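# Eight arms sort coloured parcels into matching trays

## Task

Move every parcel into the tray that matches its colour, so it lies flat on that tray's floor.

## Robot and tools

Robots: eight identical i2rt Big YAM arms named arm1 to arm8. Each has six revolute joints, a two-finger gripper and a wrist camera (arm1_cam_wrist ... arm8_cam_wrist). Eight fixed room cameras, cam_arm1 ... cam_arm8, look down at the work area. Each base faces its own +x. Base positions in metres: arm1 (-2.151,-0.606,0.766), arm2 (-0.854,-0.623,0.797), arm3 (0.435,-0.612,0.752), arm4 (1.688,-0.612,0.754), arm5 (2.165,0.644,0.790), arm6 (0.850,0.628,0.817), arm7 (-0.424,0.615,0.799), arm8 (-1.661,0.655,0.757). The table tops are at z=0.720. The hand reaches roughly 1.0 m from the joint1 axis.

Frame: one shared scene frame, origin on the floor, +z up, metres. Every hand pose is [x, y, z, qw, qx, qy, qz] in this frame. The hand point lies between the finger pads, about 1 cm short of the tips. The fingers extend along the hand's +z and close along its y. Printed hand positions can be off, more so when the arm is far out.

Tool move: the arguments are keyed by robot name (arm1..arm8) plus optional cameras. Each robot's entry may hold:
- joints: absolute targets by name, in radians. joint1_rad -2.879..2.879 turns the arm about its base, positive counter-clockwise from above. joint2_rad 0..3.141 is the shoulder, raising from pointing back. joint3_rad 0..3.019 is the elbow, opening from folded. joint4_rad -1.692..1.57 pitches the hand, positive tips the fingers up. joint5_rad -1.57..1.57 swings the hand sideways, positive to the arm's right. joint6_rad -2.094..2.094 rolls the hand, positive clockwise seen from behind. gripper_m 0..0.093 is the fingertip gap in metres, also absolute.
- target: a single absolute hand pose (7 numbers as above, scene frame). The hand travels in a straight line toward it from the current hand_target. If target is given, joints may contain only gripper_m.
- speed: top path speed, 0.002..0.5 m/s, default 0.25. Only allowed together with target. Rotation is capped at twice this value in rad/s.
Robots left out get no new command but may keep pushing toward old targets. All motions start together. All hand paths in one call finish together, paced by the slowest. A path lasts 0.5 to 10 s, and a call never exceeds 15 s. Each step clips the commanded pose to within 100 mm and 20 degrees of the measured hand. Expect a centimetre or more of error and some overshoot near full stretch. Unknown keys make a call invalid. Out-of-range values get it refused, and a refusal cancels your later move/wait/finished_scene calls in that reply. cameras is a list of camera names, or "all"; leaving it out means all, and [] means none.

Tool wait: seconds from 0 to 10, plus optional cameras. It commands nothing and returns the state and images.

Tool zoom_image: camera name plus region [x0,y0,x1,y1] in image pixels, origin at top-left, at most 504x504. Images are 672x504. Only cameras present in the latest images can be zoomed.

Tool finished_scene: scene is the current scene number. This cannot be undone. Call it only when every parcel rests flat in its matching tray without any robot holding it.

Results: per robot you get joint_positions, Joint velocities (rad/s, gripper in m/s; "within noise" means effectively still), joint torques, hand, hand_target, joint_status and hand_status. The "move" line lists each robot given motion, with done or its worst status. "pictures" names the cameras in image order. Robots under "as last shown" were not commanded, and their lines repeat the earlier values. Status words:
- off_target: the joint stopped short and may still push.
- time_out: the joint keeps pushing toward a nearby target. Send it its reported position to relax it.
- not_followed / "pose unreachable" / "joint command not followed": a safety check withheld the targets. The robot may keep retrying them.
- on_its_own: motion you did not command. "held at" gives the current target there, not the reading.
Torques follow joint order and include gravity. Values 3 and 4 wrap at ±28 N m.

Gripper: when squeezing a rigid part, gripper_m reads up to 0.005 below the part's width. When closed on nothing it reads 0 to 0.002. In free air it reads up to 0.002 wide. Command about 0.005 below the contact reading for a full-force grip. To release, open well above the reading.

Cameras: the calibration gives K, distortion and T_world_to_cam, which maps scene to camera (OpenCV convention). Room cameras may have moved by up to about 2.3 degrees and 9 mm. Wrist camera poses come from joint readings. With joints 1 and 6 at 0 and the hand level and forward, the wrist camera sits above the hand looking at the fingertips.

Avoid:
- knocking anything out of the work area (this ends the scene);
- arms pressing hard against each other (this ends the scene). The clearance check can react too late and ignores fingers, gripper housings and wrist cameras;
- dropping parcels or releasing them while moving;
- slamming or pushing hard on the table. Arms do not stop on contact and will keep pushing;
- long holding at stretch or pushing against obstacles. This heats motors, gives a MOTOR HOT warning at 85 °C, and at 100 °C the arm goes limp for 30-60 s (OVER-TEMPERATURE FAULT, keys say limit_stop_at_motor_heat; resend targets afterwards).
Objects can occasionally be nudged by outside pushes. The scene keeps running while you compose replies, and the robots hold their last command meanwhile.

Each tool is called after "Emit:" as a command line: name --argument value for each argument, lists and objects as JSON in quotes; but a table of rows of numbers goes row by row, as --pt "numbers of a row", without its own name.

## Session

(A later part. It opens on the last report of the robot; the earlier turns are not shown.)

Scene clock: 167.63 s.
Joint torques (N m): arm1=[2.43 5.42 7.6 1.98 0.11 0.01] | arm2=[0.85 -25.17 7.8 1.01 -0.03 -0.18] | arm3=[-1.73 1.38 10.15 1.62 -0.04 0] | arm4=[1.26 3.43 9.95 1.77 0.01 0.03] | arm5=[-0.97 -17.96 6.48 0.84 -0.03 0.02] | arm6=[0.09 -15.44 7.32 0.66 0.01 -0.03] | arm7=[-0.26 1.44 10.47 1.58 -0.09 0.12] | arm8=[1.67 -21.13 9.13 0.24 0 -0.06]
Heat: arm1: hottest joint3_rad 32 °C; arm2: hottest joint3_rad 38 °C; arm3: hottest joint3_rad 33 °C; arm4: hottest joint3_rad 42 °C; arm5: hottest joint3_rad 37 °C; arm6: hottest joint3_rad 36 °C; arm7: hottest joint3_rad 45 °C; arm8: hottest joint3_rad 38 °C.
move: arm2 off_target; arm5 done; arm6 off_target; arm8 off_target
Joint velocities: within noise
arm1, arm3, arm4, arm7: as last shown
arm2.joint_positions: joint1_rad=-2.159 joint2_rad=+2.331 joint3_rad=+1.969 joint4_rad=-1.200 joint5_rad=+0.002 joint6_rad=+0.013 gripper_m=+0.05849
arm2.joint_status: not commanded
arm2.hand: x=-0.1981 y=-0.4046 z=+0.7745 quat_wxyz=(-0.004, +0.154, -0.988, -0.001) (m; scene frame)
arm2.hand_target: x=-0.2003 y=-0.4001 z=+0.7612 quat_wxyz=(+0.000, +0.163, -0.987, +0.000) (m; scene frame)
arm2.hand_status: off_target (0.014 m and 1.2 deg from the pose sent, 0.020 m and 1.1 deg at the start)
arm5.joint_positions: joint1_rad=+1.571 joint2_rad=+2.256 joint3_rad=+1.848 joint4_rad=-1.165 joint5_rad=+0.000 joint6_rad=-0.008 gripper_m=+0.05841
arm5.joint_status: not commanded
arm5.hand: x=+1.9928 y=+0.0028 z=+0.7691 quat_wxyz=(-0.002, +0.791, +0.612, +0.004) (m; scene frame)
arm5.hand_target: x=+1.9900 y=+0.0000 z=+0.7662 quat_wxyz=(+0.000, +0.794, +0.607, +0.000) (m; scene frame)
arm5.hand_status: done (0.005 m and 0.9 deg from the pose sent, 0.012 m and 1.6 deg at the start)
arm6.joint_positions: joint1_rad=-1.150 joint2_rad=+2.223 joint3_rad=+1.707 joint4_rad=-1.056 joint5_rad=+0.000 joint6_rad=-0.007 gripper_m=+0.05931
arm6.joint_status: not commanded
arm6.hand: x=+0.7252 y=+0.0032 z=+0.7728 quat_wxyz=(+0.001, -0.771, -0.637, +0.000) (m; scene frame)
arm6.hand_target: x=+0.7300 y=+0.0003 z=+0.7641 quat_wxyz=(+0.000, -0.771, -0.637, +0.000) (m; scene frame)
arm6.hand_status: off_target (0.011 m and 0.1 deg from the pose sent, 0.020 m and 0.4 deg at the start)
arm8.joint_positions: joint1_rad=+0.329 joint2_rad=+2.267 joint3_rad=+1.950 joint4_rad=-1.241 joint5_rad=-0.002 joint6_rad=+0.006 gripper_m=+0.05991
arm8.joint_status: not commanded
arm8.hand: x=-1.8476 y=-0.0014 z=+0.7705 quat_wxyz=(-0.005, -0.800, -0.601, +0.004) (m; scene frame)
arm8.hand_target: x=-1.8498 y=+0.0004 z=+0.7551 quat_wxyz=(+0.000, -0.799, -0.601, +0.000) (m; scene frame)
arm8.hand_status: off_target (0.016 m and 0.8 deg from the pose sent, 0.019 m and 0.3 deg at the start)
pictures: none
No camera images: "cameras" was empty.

Emit:
move --arm2 '{"target":[-0.2,-0.4,0.752,0,-0.1633,0.9866,0],"speed":0.05}' --arm8 '{"target":[-1.85,0.0,0.751,0,0.7992,0.6011,0],"speed":0.05}' --cameras '[]'

Emit:
move --arm2 '{"joints":{"gripper_m":0.09}}' --arm5 '{"joints":{"gripper_m":0.09}}' --arm6 '{"joints":{"gripper_m":0.09}}' --arm8 '{"joints":{"gripper_m":0.09}}' --cameras '[]'

Emit:
move --arm2 '{"target":[-0.49,-0.50,0.99,0,-0.1633,0.9866,0],"speed":0.3}' --arm5 '{"target":[2.065,0.27,0.99,0,0.7944,0.6074,0],"speed":0.3}' --arm6 '{"target":[0.776,0.255,0.99,0,0.7705,0.6374,0],"speed":0.3}' --arm8 '{"target":[-1.76,0.3,0.99,0,0.7992,0.6011,0],"speed":0.3}' --arm3 '{"joints":{"joint1_rad":0.295}}' --cameras '["cam_arm2","cam_arm3","cam_arm1","cam_arm4"]'

Emit:
move --arm3 '{"target":[-0.2,-0.404,0.895,0,0.988,0.1547,0],"speed":0.35}' --arm4 '{"target":[1.993,0.003,0.89,0,-0.6122,0.7907,0],"speed":0.35}' --arm1 '{"target":[-1.848,-0.001,0.88,0,-0.6004,0.7997,0],"speed":0.35}' --arm2 '{"joints":{"joint1_rad":-1.4}}' --cameras '["arm1_cam_wrist","arm3_cam_wrist","arm4_cam_wrist"]'

Scene clock: 190.43 s.
Joint torques (N m): arm1=[2.32 5.71 7.62 1.89 0.1 0.03] | arm2=[0.79 -24.59 7.54 1.13 -0.03 -0.18] | arm3=[-1.67 1.38 10.11 1.62 -0.04 -0.01] | arm4=[1.26 3.49 9.94 1.77 0.01 0.03] | arm5=[-1.14 -18.61 6.5 0.8 -0.06 0.04] | arm6=[0.03 -15.44 7.35 0.68 0.01 -0.03] | arm7=[-0.38 1.55 10.44 1.58 -0.1 0.13] | arm8=[1.79 -21.07 8.76 0.32 0 -0.07]
Heat: arm1: hottest joint3_rad 32 °C; arm2: hottest joint3_rad 38 °C; arm3: hottest joint3_rad 33 °C; arm4: hottest joint3_rad 42 °C; arm5: hottest joint3_rad 37 °C; arm6: hottest joint3_rad 35 °C; arm7: hottest joint3_rad 45 °C; arm8: hottest joint2_rad 42 °C.
move: arm2 off_target; arm8 off_target
Joint velocities: within noise
arm1, arm3, arm4, arm5, arm6, arm7: as last shown
arm2.joint_positions: joint1_rad=-2.159 joint2_rad=+2.334 joint3_rad=+1.966 joint4_rad=-1.189 joint5_rad=+0.002 joint6_rad=+0.013 gripper_m=+0.05849
arm2.joint_status: not commanded
arm2.hand: x=-0.1971 y=-0.4042 z=+0.7715 quat_wxyz=(-0.007, +0.154, -0.988, -0.001) (m; scene frame)
arm2.hand_target: x=-0.2005 y=-0.4002 z=+0.7523 quat_wxyz=(+0.000, +0.163, -0.987, +0.000) (m; scene frame)
arm2.hand_status: off_target (0.020 m and 1.4 deg from the pose sent, 0.023 m and 1.2 deg at the start)
arm8.joint_positions: joint1_rad=+0.329 joint2_rad=+2.268 joint3_rad=+1.950 joint4_rad=-1.235 joint5_rad=-0.002 joint6_rad=+0.006 gripper_m=+0.05991
arm8.joint_status: not commanded
arm8.hand: x=-1.8480 y=-0.0029 z=+0.7698 quat_wxyz=(-0.007, -0.800, -0.601, +0.007) (m; scene frame)
arm8.hand_target: x=-1.8498 y=+0.0004 z=+0.7512 quat_wxyz=(+0.000, -0.799, -0.601, +0.000) (m; scene frame)
arm8.hand_status: off_target (0.019 m and 1.1 deg from the pose sent, 0.020 m and 0.8 deg at the start)
pictures: none
No camera images: "cameras" was empty.

Scene clock: 191.07 s.
Joint torques (N m): arm1=[2.43 5.36 7.64 1.99 0.09 0] | arm2=[0.85 -24.76 7.53 0.98 -0.03 -0.17] | arm3=[-1.73 1.44 10.15 1.62 -0.04 0] | arm4=[1.26 3.49 9.94 1.77 0.01 0.03] | arm5=[-1.03 -18.37 6.19 0.8 -0.04 0.03] | arm6=[0.03 -15.44 7.35 0.58 0.01 -0.03] | arm7=[-0.38 1.67 10.48 1.59 -0.09 0.12] | arm8=[1.67 -21.07 8.77 0.34 0 -0.09]
Heat: arm1: hottest joint3_rad 32 °C; arm2: hottest joint3_rad 38 °C; arm3: hottest joint3_rad 33 °C; arm4: hottest joint3_rad 42 °C; arm5: hottest joint3_rad 37 °C; arm6: hottest joint3_rad 35 °C; arm7: hottest joint3_rad 45 °C; arm8: hottest joint2_rad 41 °C.
move: arm2 done; arm5 done; arm6 done; arm8 done
Joint velocities: within noise
arm1, arm3, arm4, arm7: as last shown
arm2.joint_positions: joint1_rad=-2.159 joint2_rad=+2.336 joint3_rad=+1.966 joint4_rad=-1.184 joint5_rad=+0.002 joint6_rad=+0.013 gripper_m=+0.08983
arm2.joint_status: all done
arm2.hand: x=-0.1963 y=-0.4040 z=+0.7700 quat_wxyz=(-0.008, +0.154, -0.988, -0.001) (m; scene frame)
arm2.hand_target: x=-0.2005 y=-0.4002 z=+0.7524 quat_wxyz=(+0.000, +0.163, -0.987, +0.000) (m; scene frame)
arm2.hand_status: not commanded
arm5.joint_positions: joint1_rad=+1.571 joint2_rad=+2.256 joint3_rad=+1.848 joint4_rad=-1.165 joint5_rad=+0.000 joint6_rad=-0.008 gripper_m=+0.08979
arm5.joint_status: all done
arm5.hand: x=+1.9928 y=+0.0028 z=+0.7691 quat_wxyz=(-0.002, +0.791, +0.612, +0.004) (m; scene frame)
arm5.hand_target: x=+1.9901 y=+0.0000 z=+0.7662 quat_wxyz=(+0.000, +0.794, +0.607, +0.000) (m; scene frame)
arm5.hand_status: not commanded
arm6.joint_positions: joint1_rad=-1.150 joint2_rad=+2.224 joint3_rad=+1.707 joint4_rad=-1.054 joint5_rad=+0.000 joint6_rad=-0.007 gripper_m=+0.08981
arm6.joint_status: all done
arm6.hand: x=+0.7251 y=+0.0026 z=+0.7726 quat_wxyz=(+0.000, -0.771, -0.637, +0.000) (m; scene frame)
arm6.hand_target: x=+0.7300 y=+0.0002 z=+0.7641 quat_wxyz=(+0.000, -0.771, -0.637, +0.000) (m; scene frame)
arm6.hand_status: not commanded
arm8.joint_positions: joint1_rad=+0.329 joint2_rad=+2.268 joint3_rad=+1.950 joint4_rad=-1.235 joint5_rad=-0.002 joint6_rad=+0.006 gripper_m=+0.08984
arm8.joint_status: all done
arm8.hand: x=-1.8480 y=-0.0029 z=+0.7698 quat_wxyz=(-0.007, -0.800, -0.601, +0.007) (m; scene frame)
arm8.hand_target: x=-1.8498 y=+0.0004 z=+0.7512 quat_wxyz=(+0.000, -0.799, -0.601, +0.000) (m; scene frame)
arm8.hand_status: not commanded
pictures: none
No camera images: "cameras" was empty.

Scene clock: 193.23 s.
Joint torques (N m): arm1=[1.9 5.36 7.66 1.94 0.08 -0.02] | arm2=[0.67 -11.11 8.1 0.23 -0.02 -0.19] | arm3=[0.62 1.2 10.19 1.61 -0.05 0] | arm4=[1.26 3.43 9.95 1.77 0.01 0.03] | arm5=[-0.38 -8.23 6.79 -0.18 -0.03 0.04] | arm6=[-0.5 -8.29 8.17 -0.18 0.02 -0.09] | arm7=[-0.56 1.55 10.47 1.62 -0.1 0.13] | arm8=[2.2 -8.18 9.5 -0.55 0.01 0]
Heat: arm1: hottest joint3_rad 32 °C; arm2: hottest joint3_rad 38 °C; arm3: hottest joint3_rad 33 °C; arm4: hottest joint3_rad 42 °C; arm5: hottest joint3_rad 37 °C; arm6: hottest joint3_rad 35 °C; arm7: hottest joint3_rad 45 °C; arm8: hottest joint2_rad 41 °C.
move: arm2 done; arm3 done; arm5 done; arm6 done; arm8 done
Joint velocities: within noise
arm1, arm4, arm7: as last shown
arm2.joint_positions: joint1_rad=-2.159 joint2_rad=+1.354 joint3_rad=+1.163 joint4_rad=-1.359 joint5_rad=+0.002 joint6_rad=+0.012 gripper_m=+0.08992
arm2.joint_status: not commanded
arm2.hand: x=-0.4869 y=-0.5013 z=+0.9940 quat_wxyz=(-0.010, +0.154, -0.988, -0.001) (m; scene frame)
arm2.hand_target: x=-0.4900 y=-0.5000 z=+0.9900 quat_wxyz=(+0.000, +0.163, -0.987, +0.000) (m; scene frame)
arm2.hand_status: done (0.005 m and 1.6 deg from the pose sent, 0.379 m and 1.4 deg at the start)
arm3.joint_positions: joint1_rad=+0.281 joint2_rad=+0.566 joint3_rad=+1.355 joint4_rad=-1.309 joint5_rad=+0.226 joint6_rad=-0.408 gripper_m=+0.09397
arm3.joint_status: all done
arm3.hand: x=+0.2392 y=-0.5076 z=+1.2929 quat_wxyz=(-0.273, +0.862, -0.021, -0.427) (m; scene frame)
arm3.hand_target: x=+0.2400 y=-0.5111 z=+1.3061 quat_wxyz=(-0.274, +0.854, -0.017, -0.441) (m; scene frame)
arm3.hand_status: not commanded
arm5.joint_positions: joint1_rad=+1.571 joint2_rad=+1.355 joint3_rad=+1.178 joint4_rad=-1.377 joint5_rad=+0.000 joint6_rad=-0.002 gripper_m=+0.08988
arm5.joint_status: not commanded
arm5.hand: x=+2.0635 y=+0.2689 z=+0.9897 quat_wxyz=(+0.004, +0.793, +0.610, -0.004) (m; scene frame)
arm5.hand_target: x=+2.0650 y=+0.2700 z=+0.9901 quat_wxyz=(+0.000, +0.794, +0.607, +0.000) (m; scene frame)
arm5.hand_status: done (0.002 m and 0.7 deg from the pose sent, 0.354 m and 0.9 deg at the start)
arm6.joint_positions: joint1_rad=-1.150 joint2_rad=+1.378 joint3_rad=+1.108 joint4_rad=-1.306 joint5_rad=+0.000 joint6_rad=-0.007 gripper_m=+0.08989
arm6.joint_status: not commanded
arm6.hand: x=+0.7751 y=+0.2532 z=+0.9846 quat_wxyz=(+0.002, -0.771, -0.637, -0.002) (m; scene frame)
arm6.hand_target: x=+0.7760 y=+0.2549 z=+0.9899 quat_wxyz=(+0.000, -0.771, -0.637, +0.000) (m; scene frame)
arm6.hand_status: done (0.006 m and 0.3 deg from the pose sent, 0.337 m and 0.1 deg at the start)
arm8.joint_positions: joint1_rad=+0.330 joint2_rad=+1.301 joint3_rad=+1.219 joint4_rad=-1.468 joint5_rad=-0.002 joint6_rad=+0.006 gripper_m=+0.08993
arm8.joint_status: not commanded
arm8.hand: x=-1.7625 y=+0.2975 z=+0.9944 quat_wxyz=(-0.008, -0.799, -0.601, +0.008) (m; scene frame)
arm8.hand_target: x=-1.7601 y=+0.3001 z=+0.9901 quat_wxyz=(+0.000, -0.799, -0.601, +0.000) (m; scene frame)
arm8.hand_status: done (0.006 m and 1.3 deg from the pose sent, 0.385 m and 1.1 deg at the start)
pictures: cam_arm1, cam_arm2, cam_arm3, cam_arm4

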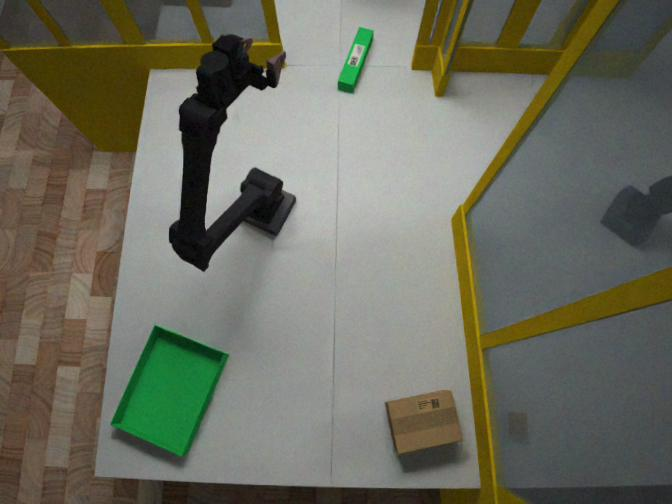

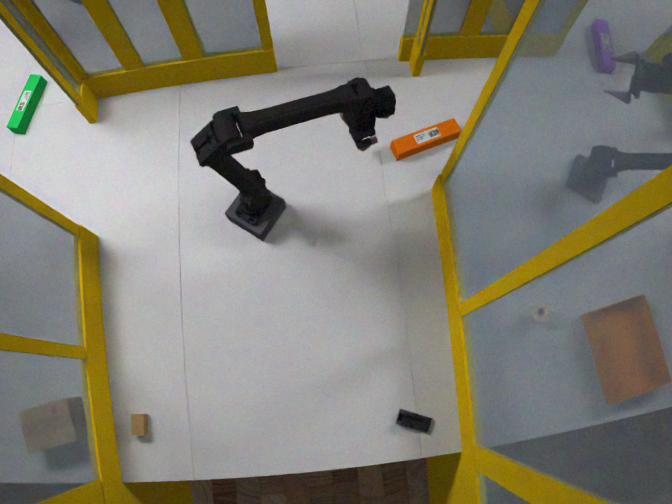

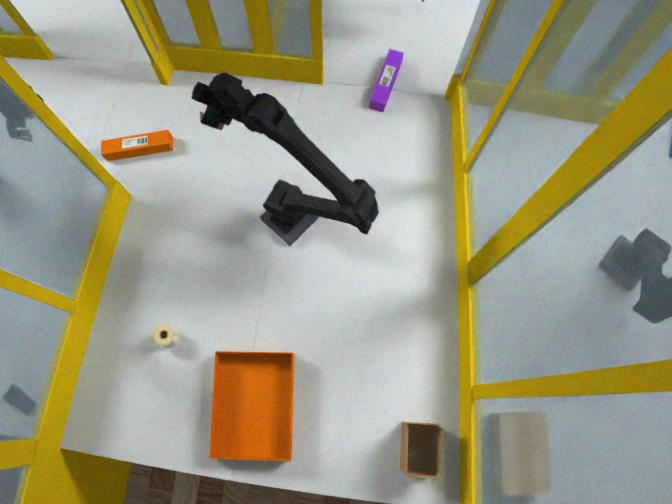

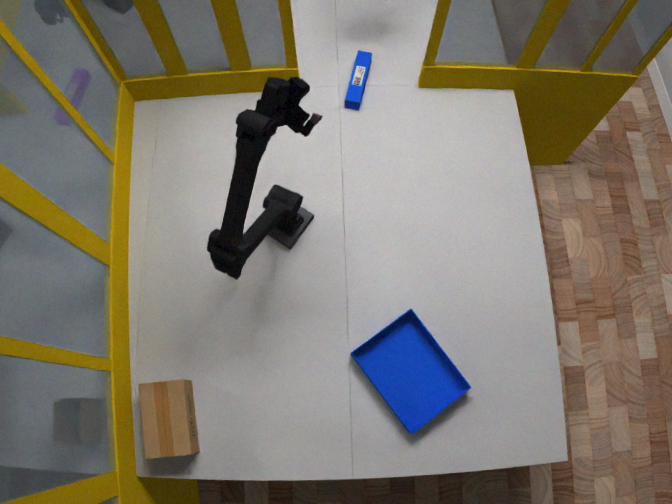

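Scene clock: 196.53 s.
Joint torques (N m): arm1=[1.85 -19.25 12.26 -0.23 0.02 -0.06] | arm2=[0.62 -11.11 8.1 0.23 0 -0.18] | arm3=[0.15 -23.3 14.12 -0.28 -0.32 -0.21] | arm4=[0.97 -17.03 14.67 -0.31 -0.01 -0.04] | arm5=[-0.15 -7.94 6.84 -0.16 -0.04 0.1] | arm6=[-0.5 -8.23 8.18 -0.14 0.02 -0.1] | arm7=[-0.15 1.79 10.44 1.55 -0.08 0.13] | arm8=[2.26 -8.18 9.52 -0.5 0 0.02]
Heat: arm1: hottest joint3_rad 33 °C; arm2: hottest joint3_rad 38 °C; arm3: hottest joint3_rad 33 °C; arm4: hottest joint3_rad 42 °C; arm5: hottest joint3_rad 37 °C; arm6: hottest joint3_rad 35 °C; arm7: hottest joint3_rad 45 °C; arm8: hottest joint2_rad 40 °C.
move: arm1 off_target; arm2 done; arm3 off_target; arm4 off_target
Joint velocities: within noise
arm1.joint_positions: joint1_rad=+1.517 joint2_rad=+2.157 joint3_rad=+2.027 joint4_rad=-1.451 joint5_rad=-0.007 joint6_rad=-0.177 gripper_m=+0.09397
arm1.joint_status: not commanded
arm1.hand: x=-1.8470 y=-0.0147 z=+0.8742 quat_wxyz=(+0.007, +0.593, -0.805, +0.004) (m; scene frame)
arm1.hand_target: x=-1.8483 y=-0.0015 z=+0.8802 quat_wxyz=(-0.001, +0.600, -0.800, +0.000) (m; scene frame)
arm1.hand_status: off_target (0.015 m and 1.4 deg from the pose sent, 0.727 m and 81.1 deg at the start)
arm2.joint_positions: joint1_rad=-1.405 joint2_rad=+1.354 joint3_rad=+1.163 joint4_rad=-1.359 joint5_rad=+0.001 joint6_rad=+0.012 gripper_m=+0.08993
arm2.joint_status: all done
arm2.hand: x=-0.6697 y=-0.2831 z=+0.9943 quat_wxyz=(-0.009, +0.507, -0.862, -0.005) (m; scene frame)
arm2.hand_target: x=-0.6726 y=-0.2843 z=+0.9903 quat_wxyz=(+0.000, +0.515, -0.857, +0.000) (m; scene frame)
arm2.hand_status: not commanded
arm3.joint_positions: joint1_rad=+0.281 joint2_rad=+2.138 joint3_rad=+2.034 joint4_rad=-1.501 joint5_rad=-0.003 joint6_rad=-0.613 gripper_m=+0.09397
arm3.joint_status: not commanded
arm3.hand: x=-0.1841 y=-0.4009 z=+0.8771 quat_wxyz=(+0.007, +0.990, +0.141, +0.018) (m; scene frame)
arm3.hand_target: x=-0.1990 y=-0.4044 z=+0.8951 quat_wxyz=(+0.000, +0.988, +0.155, -0.001) (m; scene frame)
arm3.hand_status: off_target (0.024 m and 2.7 deg from the pose sent, 0.602 m and 64.0 deg at the start)
arm4.joint_positions: joint1_rad=+0.148 joint2_rad=+2.159 joint3_rad=+2.121 joint4_rad=-1.526 joint5_rad=+0.004 joint6_rad=-0.196 gripper_m=+0.09396
arm4.joint_status: not commanded
arm4.hand: x=+1.9949 y=-0.0119 z=+0.8915 quat_wxyz=(+0.004, +0.604, -0.797, +0.001) (m; scene frame)
arm4.hand_target: x=+1.9926 y=+0.0023 z=+0.8898 quat_wxyz=(-0.001, +0.612, -0.791, +0.000) (m; scene frame)
arm4.hand_status: off_target (0.015 m and 1.3 deg from the pose sent, 0.632 m and 60.1 deg at the start)
arm5, arm7, arm8: as last shown
arm5.hand: x=+2.0635 y=+0.2690 z=+0.9897 quat_wxyz=(+0.004, +0.793, +0.610, -0.003) (m; scene frame)
arm5.hand_target: x=+2.0650 y=+0.2700 z=+0.9901 quat_wxyz=(+0.000, +0.794, +0.608, +0.000) (m; scene frame)
arm6.joint_positions: joint1_rad=-1.150 joint2_rad=+1.378 joint3_rad=+1.108 joint4_rad=-1.307 joint5_rad=+0.000 joint6_rad=-0.007 gripper_m=+0.08989
arm6.joint_status: not commanded
arm6.hand: x=+0.7751 y=+0.2533 z=+0.9846 quat_wxyz=(+0.002, -0.771, -0.637, -0.002) (m; scene frame)
arm6.hand_target: x=+0.7760 y=+0.2550 z=+0.9899 quat_wxyz=(+0.000, -0.771, -0.637, +0.000) (m; scene frame)
arm6.hand_status: not commanded
pictures: arm1_cam_wrist, arm3_cam_wrist, arm4_cam_wrist
camera_calibration:
arm1_cam_wrist: T_world_to_cam=[[0.950186, -0.311613, -0.0066654, 1.75729], [-0.24834, -0.769828, 0.587956, -0.979277], [-0.188346, -0.557012, -0.808866, 0.477706], [0, 0, 0, 1]] pos_world=[-1.82297, 0.0598058, 0.973884]
arm3_cam_wrist: T_world_to_cam=[[-0.274546, 0.961531, -0.00910621, 0.341784], [0.760941, 0.223042, 0.609279, -0.299077], [0.587872, 0.160346, -0.792903, 0.991948], [0, 0, 0, 1]] pos_world=[-0.261723, -0.420985, 0.971853]
arm4_cam_wrist: T_world_to_cam=[[0.966133, -0.257915, 0.00822326, -1.94028], [-0.213459, -0.780884, 0.587073, -0.102094], [-0.144994, -0.568946, -0.809492, 1.12902], [0, 0, 0, 1]] pos_world=[2.01648, 0.0621989, 0.989825]

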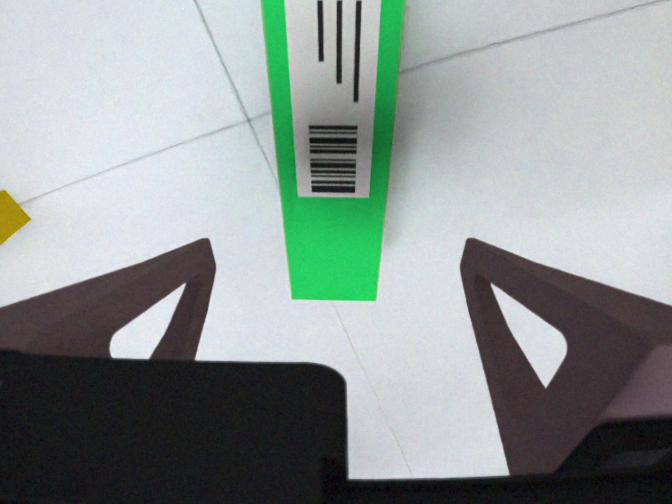

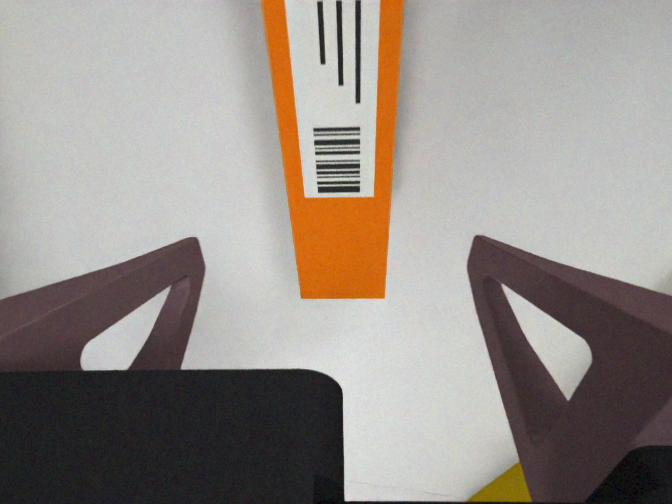

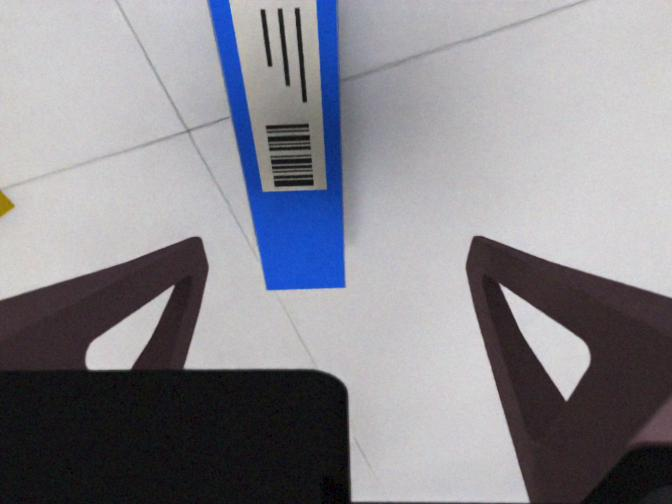

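Emit:
move --arm1 '{"target":[-1.839,0.022,0.88,0,-0.6004,0.7997,0],"speed":0.3}' --arm3 '{"target":[-0.223,-0.410,0.885,0,0.988,0.1547,0],"speed":0.3}' --arm4 '{"target":[1.979,0.032,0.88,0,0.6262,-0.7797,0],"speed":0.3}' --cameras '["arm4_cam_wrist"]'

Emit:
move --arm1 '{"target":[-1.839,0.020,0.761,0,-0.6004,0.7997,0],"speed":0.2}' --arm3 '{"target":[-0.221,-0.410,0.775,0,0.988,0.1547,0],"speed":0.2}' --arm4 '{"target":[1.980,0.028,0.762,0,0.6262,-0.7797,0],"speed":0.2}' --cameras '["arm1_cam_wrist","arm3_cam_wrist","arm4_cam_wrist"]'

Scene clock: 216.00 s.
Joint torques (N m): arm1=[2.49 -19.6 12.56 -0.17 0.06 -0.03] | arm2=[0.67 -11.11 8.12 0.23 0 -0.18] | arm3=[0.26 -23.65 14.17 -0.28 -0.31 -0.01] | arm4=[0.09 -18.02 14.78 -0.23 -0.03 -0.03] | arm5=[-0.56 -7.77 6.99 -0.17 -0.05 0.03] | arm6=[-0.5 -8.29 8.21 -0.14 0.01 -0.1] | arm7=[-0.32 1.55 10.47 1.59 -0.09 0.12] | arm8=[2.32 -8.23 9.46 -0.5 0.01 0.02]
Heat: arm1: hottest joint3_rad 35 °C; arm2: hottest joint3_rad 37 °C; arm3: hottest joint3_rad 35 °C; arm4: hottest joint3_rad 46 °C; arm5: hottest joint3_rad 37 °C; arm6: hottest joint3_rad 34 °C; arm7: hottest joint3_rad 45 °C; arm8: hottest joint2_rad 36 °C.
move: arm1 off_target; arm3 off_target; arm4 off_target
Joint velocities: within noise
arm1.joint_positions: joint1_rad=+1.518 joint2_rad=+2.238 joint3_rad=+2.178 joint4_rad=-1.515 joint5_rad=-0.007 joint6_rad=-0.177 gripper_m=+0.09397
arm1.joint_status: not commanded
arm1.hand: x=-1.8359 y=+0.0080 z=+0.8778 quat_wxyz=(+0.005, +0.593, -0.805, +0.003) (m; scene frame)
arm1.hand_target: x=-1.8393 y=+0.0214 z=+0.8799 quat_wxyz=(-0.001, +0.600, -0.800, +0.000) (m; scene frame)
arm1.hand_status: off_target (0.015 m and 1.2 deg from the pose sent, 0.038 m and 1.4 deg at the start)
arm2, arm5, arm6, arm7, arm8: as last shown
arm3.joint_positions: joint1_rad=+0.298 joint2_rad=+2.206 joint3_rad=+2.132 joint4_rad=-1.527 joint5_rad=-0.004 joint6_rad=-0.613 gripper_m=+0.09397
arm3.joint_status: not commanded
arm3.hand: x=-0.2073 y=-0.4052 z=+0.8702 quat_wxyz=(+0.006, +0.989, +0.150, +0.016) (m; scene frame)
arm3.hand_target: x=-0.2220 y=-0.4103 z=+0.8850 quat_wxyz=(+0.000, +0.988, +0.155, -0.001) (m; scene frame)
arm3.hand_status: off_target (0.022 m and 2.0 deg from the pose sent, 0.041 m and 2.7 deg at the start)
arm4.joint_positions: joint1_rad=+0.193 joint2_rad=+2.241 joint3_rad=+2.234 joint4_rad=-1.560 joint5_rad=+0.005 joint6_rad=-0.196 gripper_m=+0.09396
arm4.joint_status: not commanded
arm4.hand: x=+1.9770 y=+0.0203 z=+0.8809 quat_wxyz=(+0.005, +0.621, -0.784, +0.002) (m; scene frame)
arm4.hand_target: x=+1.9788 y=+0.0314 z=+0.8799 quat_wxyz=(-0.001, +0.626, -0.780, +0.000) (m; scene frame)
arm4.hand_status: off_target (0.012 m and 0.9 deg from the pose sent, 0.048 m and 3.3 deg at the start)
arm5.hand_target: x=+2.0650 y=+0.2700 z=+0.9901 quat_wxyz=(+0.000, +0.794, +0.607, +0.000) (m; scene frame)
pictures: arm4_cam_wrist
camera_calibration:
arm4_cam_wrist: T_world_to_cam=[[0.976685, -0.214516, 0.00831609, -1.93644], [-0.178182, -0.788434, 0.588747, -0.145646], [-0.119739, -0.576502, -0.808275, 1.08531], [0, 0, 0, 1]] pos_world=[1.99529, 0.0954551, 0.979081]

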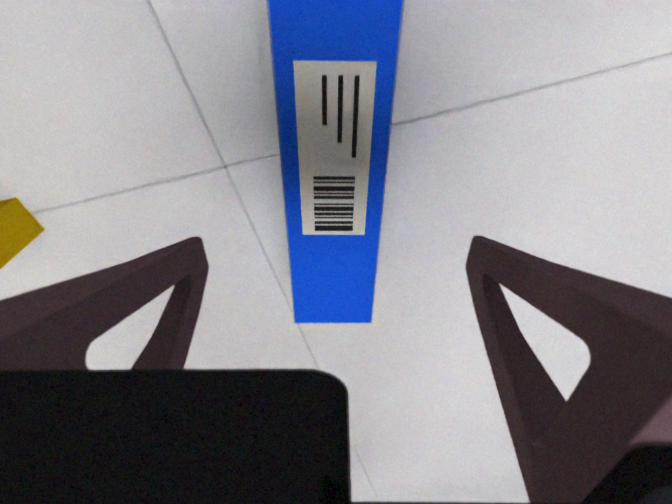

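Scene clock: 217.37 s.
Joint torques (N m): arm1=[2.32 -21.25 8.4 0.77 0.03 -0.03] | arm2=[0.62 -11.11 8.1 0.23 0 -0.18] | arm3=[0.26 -25.47 9.52 0.58 -0.31 -0.01] | arm4=[0.15 -18.78 10.25 0.75 -0.03 -0.03] | arm5=[-0.67 -7.53 6.98 -0.13 -0.05 0.05] | arm6=[-0.5 -8.23 8.23 -0.16 0.01 -0.1] | arm7=[-0.21 1.73 10.47 1.59 -0.09 0.12] | arm8=[2.32 -8.41 9.47 -0.49 0 0]
Heat: arm1: hottest joint3_rad 35 °C; arm2: hottest joint3_rad 37 °C; arm3: hottest joint3_rad 35 °C; arm4: hottest joint3_rad 46 °C; arm5: hottest joint3_rad 37 °C; arm6: hottest joint3_rad 34 °C; arm7: hottest joint3_rad 45 °C; arm8: hottest joint2_rad 36 °C.
move: arm1 off_target; arm3 off_target; arm4 off_target
Joint velocities: within noise
arm1.joint_positions: joint1_rad=+1.518 joint2_rad=+2.318 joint3_rad=+2.033 joint4_rad=-1.279 joint5_rad=-0.007 joint6_rad=-0.177 gripper_m=+0.09397
arm1.joint_status: not commanded
arm1.hand: x=-1.8320 y=+0.0136 z=+0.7692 quat_wxyz=(+0.000, +0.593, -0.805, +0.001) (m; scene frame)
arm1.hand_target: x=-1.8391 y=+0.0197 z=+0.7611 quat_wxyz=(+0.000, +0.600, -0.800, +0.000) (m; scene frame)
arm1.hand_status: off_target (0.013 m and 1.0 deg from the pose sent, 0.117 m and 1.2 deg at the start)
arm2, arm5, arm6, arm8: as last shown
arm3.joint_positions: joint1_rad=+0.298 joint2_rad=+2.273 joint3_rad=+1.988 joint4_rad=-1.305 joint5_rad=-0.004 joint6_rad=-0.613 gripper_m=+0.09397
arm3.joint_status: not commanded
arm3.hand: x=-0.2119 y=-0.4029 z=+0.7715 quat_wxyz=(+0.004, +0.989, +0.150, +0.011) (m; scene frame)
arm3.hand_target: x=-0.2208 y=-0.4100 z=+0.7750 quat_wxyz=(+0.000, +0.988, +0.155, +0.000) (m; scene frame)
arm3.hand_status: off_target (0.012 m and 1.4 deg from the pose sent, 0.096 m and 2.0 deg at the start)
arm4.joint_positions: joint1_rad=+0.193 joint2_rad=+2.297 joint3_rad=+2.061 joint4_rad=-1.312 joint5_rad=+0.005 joint6_rad=-0.200 gripper_m=+0.09396
arm4.joint_status: not commanded
arm4.hand: x=+1.9790 y=+0.0265 z=+0.7774 quat_wxyz=(-0.004, +0.623, -0.782, -0.003) (m; scene frame)
arm4.hand_target: x=+1.9799 y=+0.0276 z=+0.7622 quat_wxyz=(+0.000, +0.626, -0.780, +0.000) (m; scene frame)
arm4.hand_status: off_target (0.016 m and 0.7 deg from the pose sent, 0.119 m and 0.9 deg at the start)
arm7.joint_positions: joint1_rad=-0.316 joint2_rad=+0.535 joint3_rad=+1.368 joint4_rad=-1.177 joint5_rad=-0.073 joint6_rad=-0.126 gripper_m=+0.09396
arm7.joint_status: not commanded
arm7.hand: x=-0.2873 y=+0.4416 z=+1.3804 quat_wxyz=(-0.508, -0.311, -0.757, +0.270) (m; scene frame)
arm7.hand_target: x=-0.2897 y=+0.4449 z=+1.3917 quat_wxyz=(-0.517, -0.307, -0.750, +0.275) (m; scene frame)
arm7.hand_status: not commanded
pictures: arm1_cam_wrist, arm3_cam_wrist, arm4_cam_wrist
camera_calibration:
arm1_cam_wrist: T_world_to_cam=[[0.950498, -0.310703, -0.00422895, 1.74989], [-0.251733, -0.777933, 0.575718, -0.888753], [-0.182167, -0.546154, -0.817637, 0.42927], [0, 0, 0, 1]] pos_world=[-1.80879, 0.0867518, 0.870058]
arm3_cam_wrist: T_world_to_cam=[[-0.291546, 0.956557, -0.000615496, 0.322981], [0.765888, 0.233818, 0.598952, -0.19968], [0.573076, 0.174151, -0.800784, 0.9334], [0, 0, 0, 1]] pos_world=[-0.287812, -0.424813, 0.86725]
arm4_cam_wrist: T_world_to_cam=[[0.977469, -0.21072, 0.0123278, -1.94102], [-0.179536, -0.799258, 0.573544, -0.0646787], [-0.111004, -0.562835, -0.819082, 0.996237], [0, 0, 0, 1]] pos_world=[1.99626, 0.10001, 0.877024]

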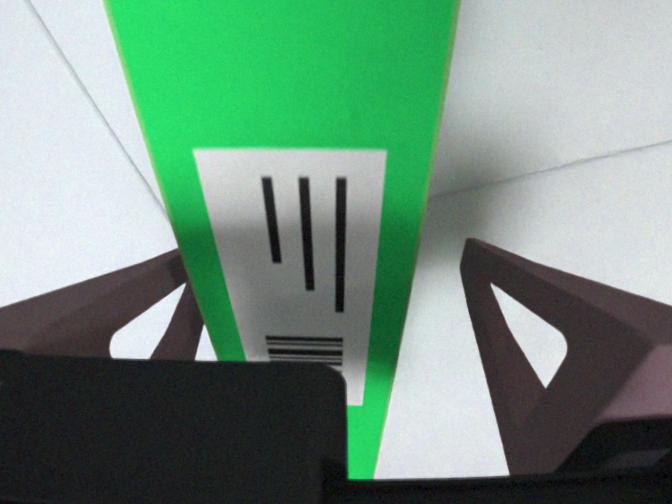

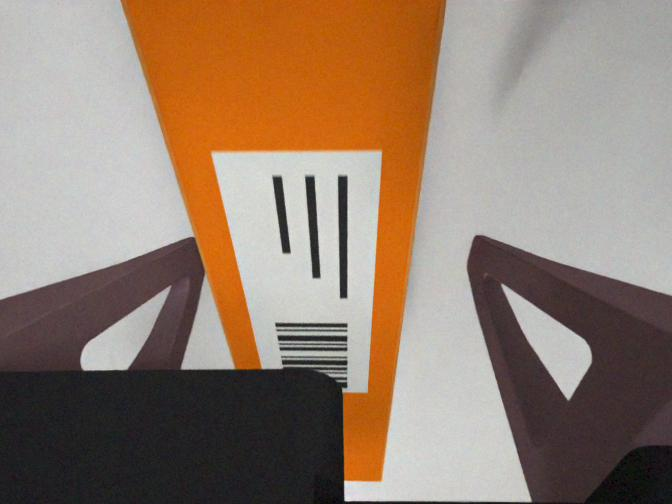

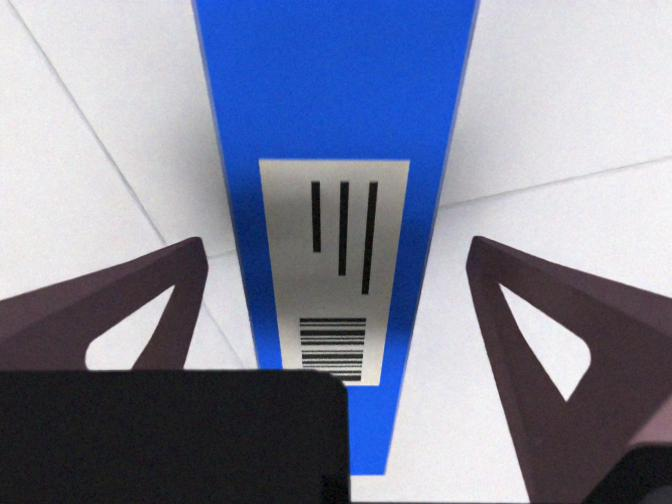

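Emit:
move --arm1 '{"joints":{"gripper_m":0.045}}' --arm3 '{"joints":{"gripper_m":0.045}}' --arm4 '{"joints":{"gripper_m":0.045}}' --cameras '["arm1_cam_wrist","arm3_cam_wrist","arm4_cam_wrist"]'

Emit:
move --arm1 '{"target":[-1.98,-0.267,0.99,0,-0.6004,0.7997,0],"speed":0.25}' --arm3 '{"target":[0.075,-0.494,0.99,0,0.988,0.1547,0],"speed":0.25}' --arm4 '{"target":[1.846,-0.266,0.99,0,0.6262,-0.7797,0],"speed":0.25}' --cameras '[]'

Emit:
move --arm1 '{"joints":{"joint1_rad":-1.539,"joint6_rad":-0.03}}' --arm3 '{"joints":{"joint1_rad":2.147,"joint6_rad":-0.162}}' --arm4 '{"joints":{"joint1_rad":-1.887,"joint6_rad":0.014}}' --cameras '[]'

Emit:
move --arm1 '{"target":[-2.40,-1.215,0.88,0,0.8231,0.5678,0],"speed":0.25}' --arm3 '{"target":[0.409,-1.27,0.885,0,0.6607,0.7506,0],"speed":0.25}' --arm4 '{"target":[2.10,-1.17,0.88,0,0.4571,0.8894,0],"speed":0.25}' --cameras '["cam_arm1","cam_arm3","cam_arm4","arm1_cam_wrist","arm3_cam_wrist","arm4_cam_wrist"]'

Scene clock: 262.10 s.
Joint torques (N m): arm1=[1.79 -21.07 8.57 0.77 0.02 -0.05] | arm2=[0.62 -11.11 8.1 0.23 0 -0.18] | arm3=[0.26 -24.88 9.44 0.59 -0.27 -0.01] | arm4=[0.15 -18.84 10.26 0.75 -0.03 -0.03] | arm5=[-0.85 -8 6.83 0.03 -0.04 0.01] | arm6=[-0.5 -8.23 8.2 -0.13 0.01 -0.1] | arm7=[-0.44 1.55 10.47 1.65 -0.08 0.13] | arm8=[2.32 -8.53 9.48 -0.49 0 0.01]
Heat: arm1: hottest joint2_rad 37 °C; arm2: hottest joint3_rad 37 °C; arm3: hottest joint2_rad 33 °C; arm4: hottest joint3_rad 43 °C; arm5: hottest joint3_rad 37 °C; arm6: hottest joint3_rad 34 °C; arm7: hottest joint3_rad 46 °C; arm8: hottest joint3_rad 34 °C.
move: arm1 off_target; arm3 off_target; arm4 off_target
Joint velocities: within noise
arm1.joint_positions: joint1_rad=+1.518 joint2_rad=+2.318 joint3_rad=+2.033 joint4_rad=-1.279 joint5_rad=-0.007 joint6_rad=-0.177 gripper_m=+0.05906
arm1.joint_status: gripper_m off_target (ended at +0.05910, target +0.04500)
arm1.hand: x=-1.8325 y=+0.0139 z=+0.7692 quat_wxyz=(+0.001, +0.594, -0.805, +0.001) (m; scene frame)
arm1.hand_target: x=-1.8391 y=+0.0197 z=+0.7611 quat_wxyz=(+0.000, +0.600, -0.800, +0.000) (m; scene frame)
arm1.hand_status: not commanded
arm2, arm5, arm6, arm7, arm8: as last shown
arm3.joint_positions: joint1_rad=+0.298 joint2_rad=+2.273 joint3_rad=+1.988 joint4_rad=-1.305 joint5_rad=-0.005 joint6_rad=-0.613 gripper_m=+0.05842
arm3.joint_status: gripper_m off_target (ended at +0.05845, target +0.04500)
arm3.hand: x=-0.2120 y=-0.4031 z=+0.7715 quat_wxyz=(+0.004, +0.989, +0.150, +0.011) (m; scene frame)
arm3.hand_target: x=-0.2207 y=-0.4100 z=+0.7750 quat_wxyz=(+0.000, +0.988, +0.155, +0.000) (m; scene frame)
arm3.hand_status: not commanded
arm4.joint_positions: joint1_rad=+0.193 joint2_rad=+2.297 joint3_rad=+2.061 joint4_rad=-1.312 joint5_rad=+0.005 joint6_rad=-0.200 gripper_m=+0.05862
arm4.joint_status: gripper_m off_target (ended at +0.05865, target +0.04500)
arm4.hand: x=+1.9790 y=+0.0265 z=+0.7774 quat_wxyz=(-0.004, +0.623, -0.782, -0.003) (m; scene frame)
arm4.hand_target: x=+1.9799 y=+0.0276 z=+0.7622 quat_wxyz=(+0.000, +0.626, -0.780, +0.000) (m; scene frame)
arm4.hand_status: not commanded
pictures: arm1_cam_wrist, arm3_cam_wrist, arm4_cam_wrist
camera_calibration:
arm1_cam_wrist: T_world_to_cam=[[0.950734, -0.309978, -0.00423564, 1.75084], [-0.251135, -0.778123, 0.575722, -0.887584], [-0.181757, -0.546295, -0.817635, 0.430065], [0, 0, 0, 1]] pos_world=[-1.80932, 0.0870132, 0.870054]
arm3_cam_wrist: T_world_to_cam=[[-0.291522, 0.956563, -0.00155424, 0.323875], [0.766105, 0.23445, 0.598428, -0.198885], [0.572798, 0.173264, -0.801175, 0.933352], [0, 0, 0, 1]] pos_world=[-0.287839, -0.424894, 0.8673]
arm4_cam_wrist: T_world_to_cam=[[0.977549, -0.210347, 0.0123314, -1.94119], [-0.179233, -0.799326, 0.573544, -0.0652766], [-0.110787, -0.562878, -0.819082, 0.995808], [0, 0, 0, 1]] pos_world=[1.99623, 0.100016, 0.877024]

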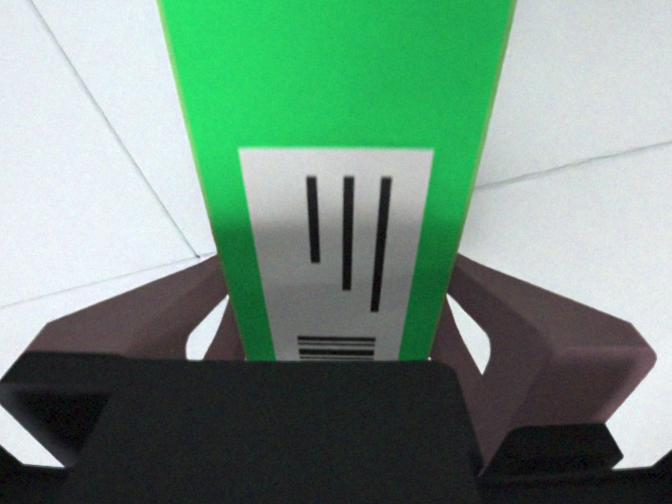

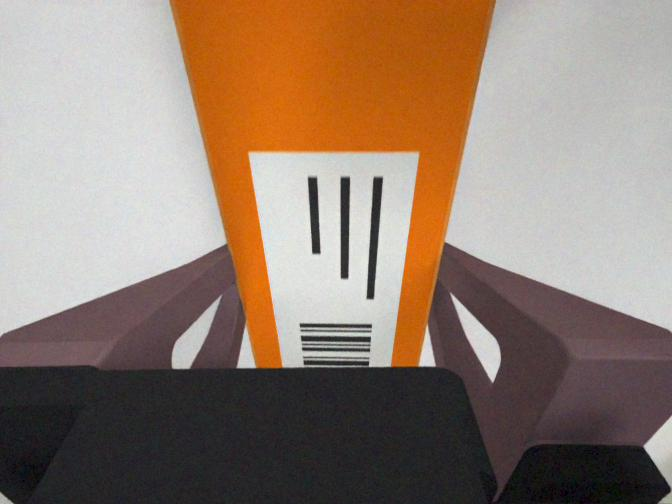

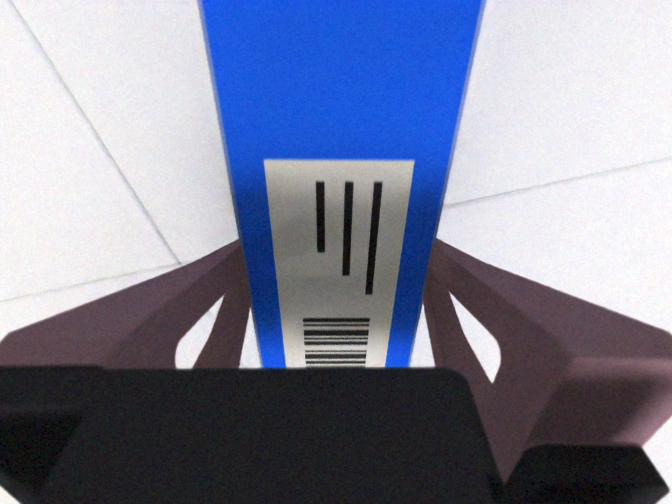

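Scene clock: 264.53 s.
Joint torques (N m): arm1=[1.14 -8.23 8.1 -0.16 0.04 -0.06] | arm2=[0.62 -11.11 8.1 0.23 0 -0.18] | arm3=[-1.49 -12.4 9.35 -0.29 -0.24 -0.23] | arm4=[0.5 -8.18 9.74 -0.17 -0.03 0.01] | arm5=[-0.32 -8.35 6.99 -0.02 -0.04 0.04] | arm6=[-0.56 -8.29 8.18 -0.14 0.01 -0.1] | arm7=[-0.44 1.55 10.47 1.58 -0.1 0.12] | arm8=[2.14 -8.47 9.48 -0.57 0 0]
Heat: arm1: hottest joint2_rad 37 °C; arm2: hottest joint3_rad 37 °C; arm3: hottest joint2_rad 34 °C; arm4: hottest joint3_rad 43 °C; arm5: hottest joint3_rad 37 °C; arm6: hottest joint3_rad 34 °C; arm7: hottest joint3_rad 46 °C; arm8: hottest joint3_rad 34 °C.
move: arm1 done; arm3 done; arm4 done
Joint velocities: within noise
arm1.joint_positions: joint1_rad=+1.518 joint2_rad=+1.322 joint3_rad=+1.228 joint4_rad=-1.443 joint5_rad=-0.007 joint6_rad=-0.184 gripper_m=+0.05907
arm1.joint_status: not commanded
arm1.hand: x=-1.9772 y=-0.2629 z=+0.9959 quat_wxyz=(-0.012, +0.597, -0.802, -0.006) (m; scene frame)
arm1.hand_target: x=-1.9800 y=-0.2669 z=+0.9902 quat_wxyz=(+0.000, +0.600, -0.800, +0.000) (m; scene frame)
arm1.hand_status: done (0.008 m and 1.6 deg from the pose sent, 0.387 m and 1.0 deg at the start)
arm2, arm5, arm6, arm7, arm8: as last shown
arm3.joint_positions: joint1_rad=+0.298 joint2_rad=+1.338 joint3_rad=+1.249 joint4_rad=-1.480 joint5_rad=-0.005 joint6_rad=-0.616 gripper_m=+0.05842
arm3.joint_status: not commanded
arm3.hand: x=+0.0709 y=-0.4962 z=+0.9853 quat_wxyz=(-0.001, +0.988, +0.151, +0.001) (m; scene frame)
arm3.hand_target: x=+0.0750 y=-0.4940 z=+0.9900 quat_wxyz=(+0.000, +0.988, +0.154, +0.000) (m; scene frame)
arm3.hand_status: done (0.007 m and 0.4 deg from the pose sent, 0.372 m and 1.4 deg at the start)
arm4.joint_positions: joint1_rad=+0.193 joint2_rad=+1.316 joint3_rad=+1.253 joint4_rad=-1.476 joint5_rad=+0.005 joint6_rad=-0.200 gripper_m=+0.05865
arm4.joint_status: not commanded
arm4.hand: x=+1.8493 y=-0.2627 z=+0.9929 quat_wxyz=(-0.008, +0.623, -0.782, -0.005) (m; scene frame)
arm4.hand_target: x=+1.8461 y=-0.2660 z=+0.9901 quat_wxyz=(+0.000, +0.626, -0.780, +0.000) (m; scene frame)
arm4.hand_status: done (0.005 m and 1.1 deg from the pose sent, 0.385 m and 0.7 deg at the start)
pictures: none
No camera images: "cameras" was empty.

Scene clock: 267.43 s.
Joint torques (N m): arm1=[2.14 -7.65 7.99 0.06 0 0.06] | arm2=[0.62 -11.11 8.1 0.23 0 -0.18] | arm3=[-0.73 -12.45 9.36 -0.28 -0.09 0.13] | arm4=[0.62 -8 9.77 -0.14 -0.11 0.1] | arm5=[-0.62 -7.82 6.9 -0.05 -0.06 0.05] | arm6=[-0.44 -8.29 8.17 -0.14 0.01 -0.1] | arm7=[-0.32 1.61 10.44 1.59 -0.09 0.14] | arm8=[2.37 -8.47 9.52 -0.5 -0.01 0]
Heat: arm1: hottest joint2_rad 36 °C; arm2: hottest joint3_rad 37 °C; arm3: hottest joint2_rad 34 °C; arm4: hottest joint3_rad 43 °C; arm5: hottest joint3_rad 37 °C; arm6: hottest joint3_rad 34 °C; arm7: hottest joint3_rad 46 °C; arm8: hottest joint3_rad 34 °C.
move: arm1 done; arm3 done; arm4 done
Joint velocities: within noise
arm1.joint_positions: joint1_rad=-1.546 joint2_rad=+1.322 joint3_rad=+1.228 joint4_rad=-1.443 joint5_rad=-0.006 joint6_rad=-0.036 gripper_m=+0.05910
arm1.joint_status: all done
arm1.hand: x=-2.3004 y=-0.9569 z=+1.0020 quat_wxyz=(-0.017, -0.823, -0.568, +0.015) (m; scene frame)
arm1.hand_target: x=-2.2958 y=-0.9537 z=+0.9963 quat_wxyz=(-0.011, -0.823, -0.568, +0.003) (m; scene frame)
arm1.hand_status: not commanded
arm2, arm5, arm6, arm7, arm8: as last shown
arm3.joint_positions: joint1_rad=+2.150 joint2_rad=+1.338 joint3_rad=+1.249 joint4_rad=-1.480 joint5_rad=-0.009 joint6_rad=-0.178 gripper_m=+0.05842
arm3.joint_status: all done
arm3.hand: x=+0.4231 y=-0.9945 z=+0.9844 quat_wxyz=(+0.004, +0.653, +0.757, +0.006) (m; scene frame)
arm3.hand_target: x=+0.4219 y=-0.9912 z=+0.9890 quat_wxyz=(+0.004, +0.660, +0.751, +0.005) (m; scene frame)
arm3.hand_status: not commanded
arm4.joint_positions: joint1_rad=-1.896 joint2_rad=+1.316 joint3_rad=+1.253 joint4_rad=-1.476 joint5_rad=+0.008 joint6_rad=+0.007 gripper_m=+0.05866
arm4.joint_status: all done
arm4.hand: x=+1.9125 y=-0.9189 z=+0.9986 quat_wxyz=(-0.009, -0.458, -0.889, +0.018) (m; scene frame)
arm4.hand_target: x=+1.9131 y=-0.9133 z=+0.9956 quat_wxyz=(-0.002, -0.457, -0.890, +0.013) (m; scene frame)
arm4.hand_status: not commanded
pictures: none
No camera images: "cameras" was empty.

Scene clock: 269.87 s.
Joint torques (N m): arm1=[2.14 -18.55 12.49 -0.09 0.17 0.06] | arm2=[0.62 -11.11 8.1 0.23 0 -0.18] | arm3=[-1.08 -22.65 14.27 -0.32 0.03 0.11] | arm4=[-0.15 -17.79 14.91 -0.17 -0.15 0.06] | arm5=[-0.5 -7.65 6.8 -0.05 -0.01 0.02] | arm6=[-0.56 -8.29 8.18 -0.17 0.01 -0.1] | arm7=[-0.32 1.55 10.44 1.59 -0.1 0.12] | arm8=[2.49 -8.59 9.5 -0.46 0.01 0.02]
Heat: arm1: hottest joint2_rad 36 °C; arm2: hottest joint3_rad 37 °C; arm3: hottest joint2_rad 34 °C; arm4: hottest joint3_rad 44 °C; arm5: hottest joint3_rad 37 °C; arm6: hottest joint3_rad 34 °C; arm7: hottest joint3_rad 46 °C; arm8: hottest joint3_rad 34 °C.
move: arm1 off_target; arm3 off_target; arm4 off_target
Joint velocities: within noise
arm1.joint_positions: joint1_rad=-1.544 joint2_rad=+2.117 joint3_rad=+1.930 joint4_rad=-1.411 joint5_rad=+0.004 joint6_rad=-0.029 gripper_m=+0.05910
arm1.joint_status: not commanded
arm1.hand: x=-2.4019 y=-1.1996 z=+0.8729 quat_wxyz=(+0.004, -0.824, -0.566, -0.009) (m; scene frame)
arm1.hand_target: x=-2.3997 y=-1.2143 z=+0.8801 quat_wxyz=(+0.000, -0.823, -0.568, +0.000) (m; scene frame)
arm1.hand_status: off_target (0.017 m and 1.2 deg from the pose sent, 0.302 m and 2.5 deg at the start)
arm2, arm5, arm6, arm7, arm8: as last shown
arm3.joint_positions: joint1_rad=+2.150 joint2_rad=+2.105 joint3_rad=+1.954 joint4_rad=-1.454 joint5_rad=+0.001 joint6_rad=-0.178 gripper_m=+0.05842
arm3.joint_status: not commanded
arm3.hand: x=+0.4139 y=-1.2544 z=+0.8665 quat_wxyz=(-0.011, +0.653, +0.757, +0.017) (m; scene frame)
arm3.hand_target: x=+0.4090 y=-1.2688 z=+0.8851 quat_wxyz=(+0.000, +0.661, +0.751, +0.000) (m; scene frame)
arm3.hand_status: off_target (0.025 m and 2.6 deg from the pose sent, 0.293 m and 1.4 deg at the start)
arm4.joint_positions: joint1_rad=-1.896 joint2_rad=+2.215 joint3_rad=+2.158 joint4_rad=-1.528 joint5_rad=-0.013 joint6_rad=+0.007 gripper_m=+0.05866
arm4.joint_status: not commanded
arm4.hand: x=+2.0901 y=-1.1613 z=+0.8793 quat_wxyz=(+0.006, -0.458, -0.889, -0.002) (m; scene frame)
arm4.hand_target: x=+2.0995 y=-1.1694 z=+0.8800 quat_wxyz=(-0.001, -0.457, -0.889, +0.000) (m; scene frame)
arm4.hand_status: off_target (0.013 m and 0.8 deg from the pose sent, 0.335 m and 2.3 deg at the start)
pictures: arm1_cam_wrist, arm3_cam_wrist, arm4_cam_wrist, cam_arm1, cam_arm3, cam_arm4
camera_calibration:
arm1_cam_wrist: T_world_to_cam=[[-0.927254, 0.374342, -0.00823021, -1.76984], [0.297663, 0.750297, 0.590298, 1.10447], [0.227148, 0.544906, -0.807143, 2.03046], [0, 0, 0, 1]] pos_world=[-2.43107, -1.27256, 0.972337]
arm3_cam_wrist: T_world_to_cam=[[-0.989914, -0.141664, -0.00150943, 0.232235], [-0.112809, 0.781743, 0.613312, 0.501752], [-0.0857045, 0.607296, -0.789839, 1.60568], [0, 0, 0, 1]] pos_world=[0.424108, -1.33446, 0.960849]
arm4_cam_wrist: T_world_to_cam=[[-0.806194, -0.591485, 0.0140238, 0.983245], [-0.470208, 0.65492, 0.591595, 1.22791], [-0.359104, 0.470346, -0.806113, 2.13048], [0, 0, 0, 1]] pos_world=[2.13512, -1.22467, 0.977195]

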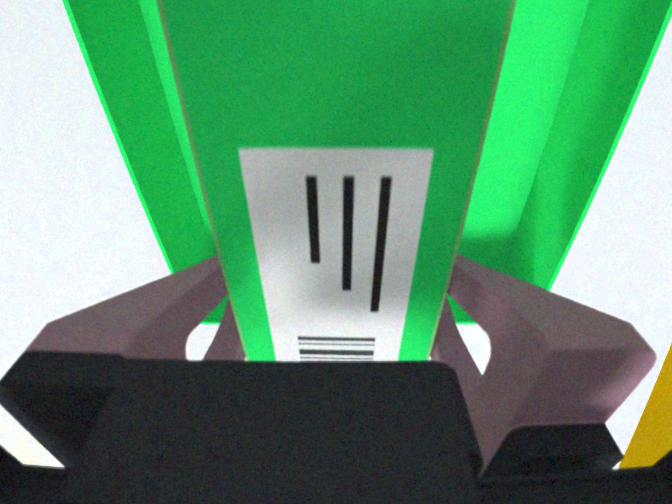

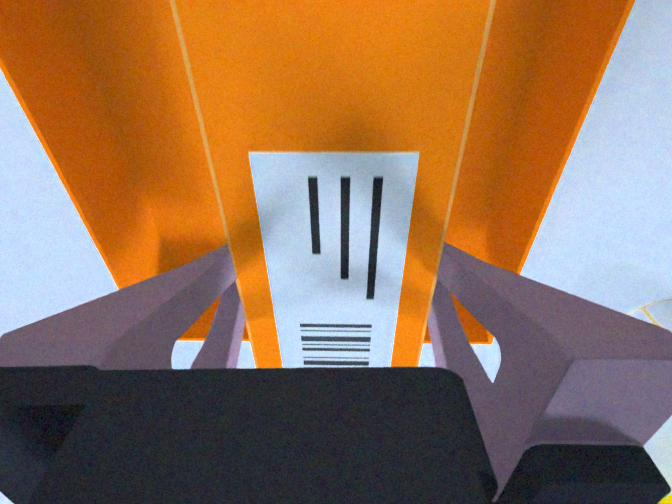

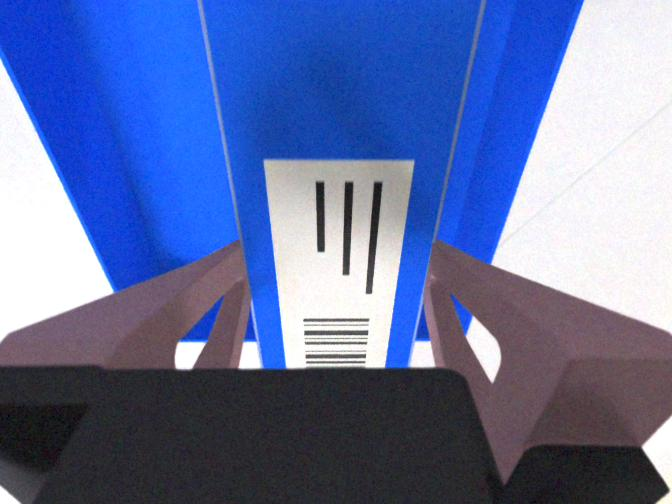

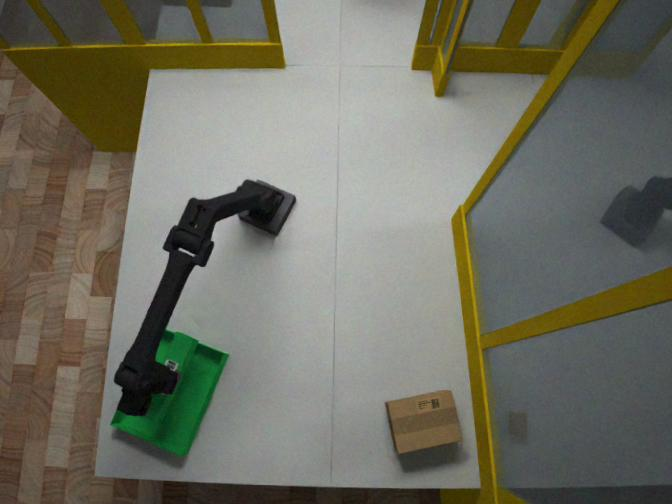

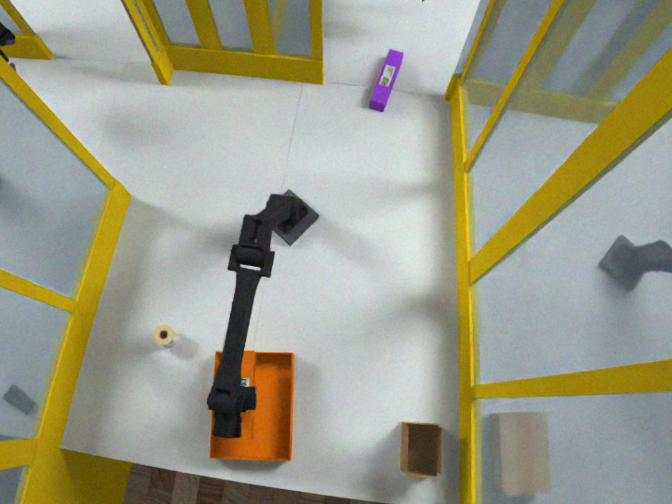

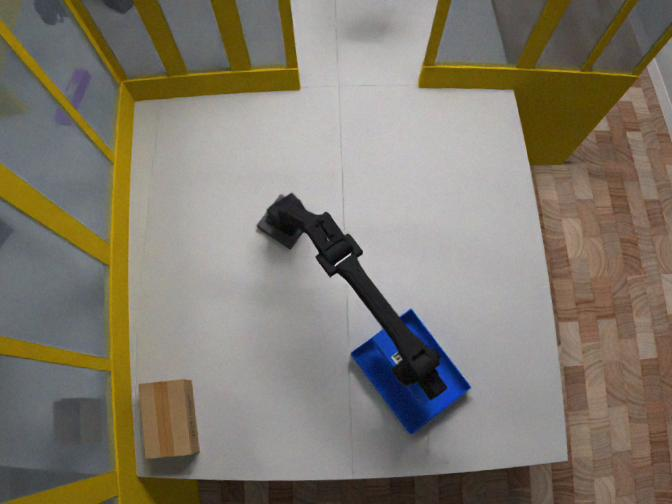

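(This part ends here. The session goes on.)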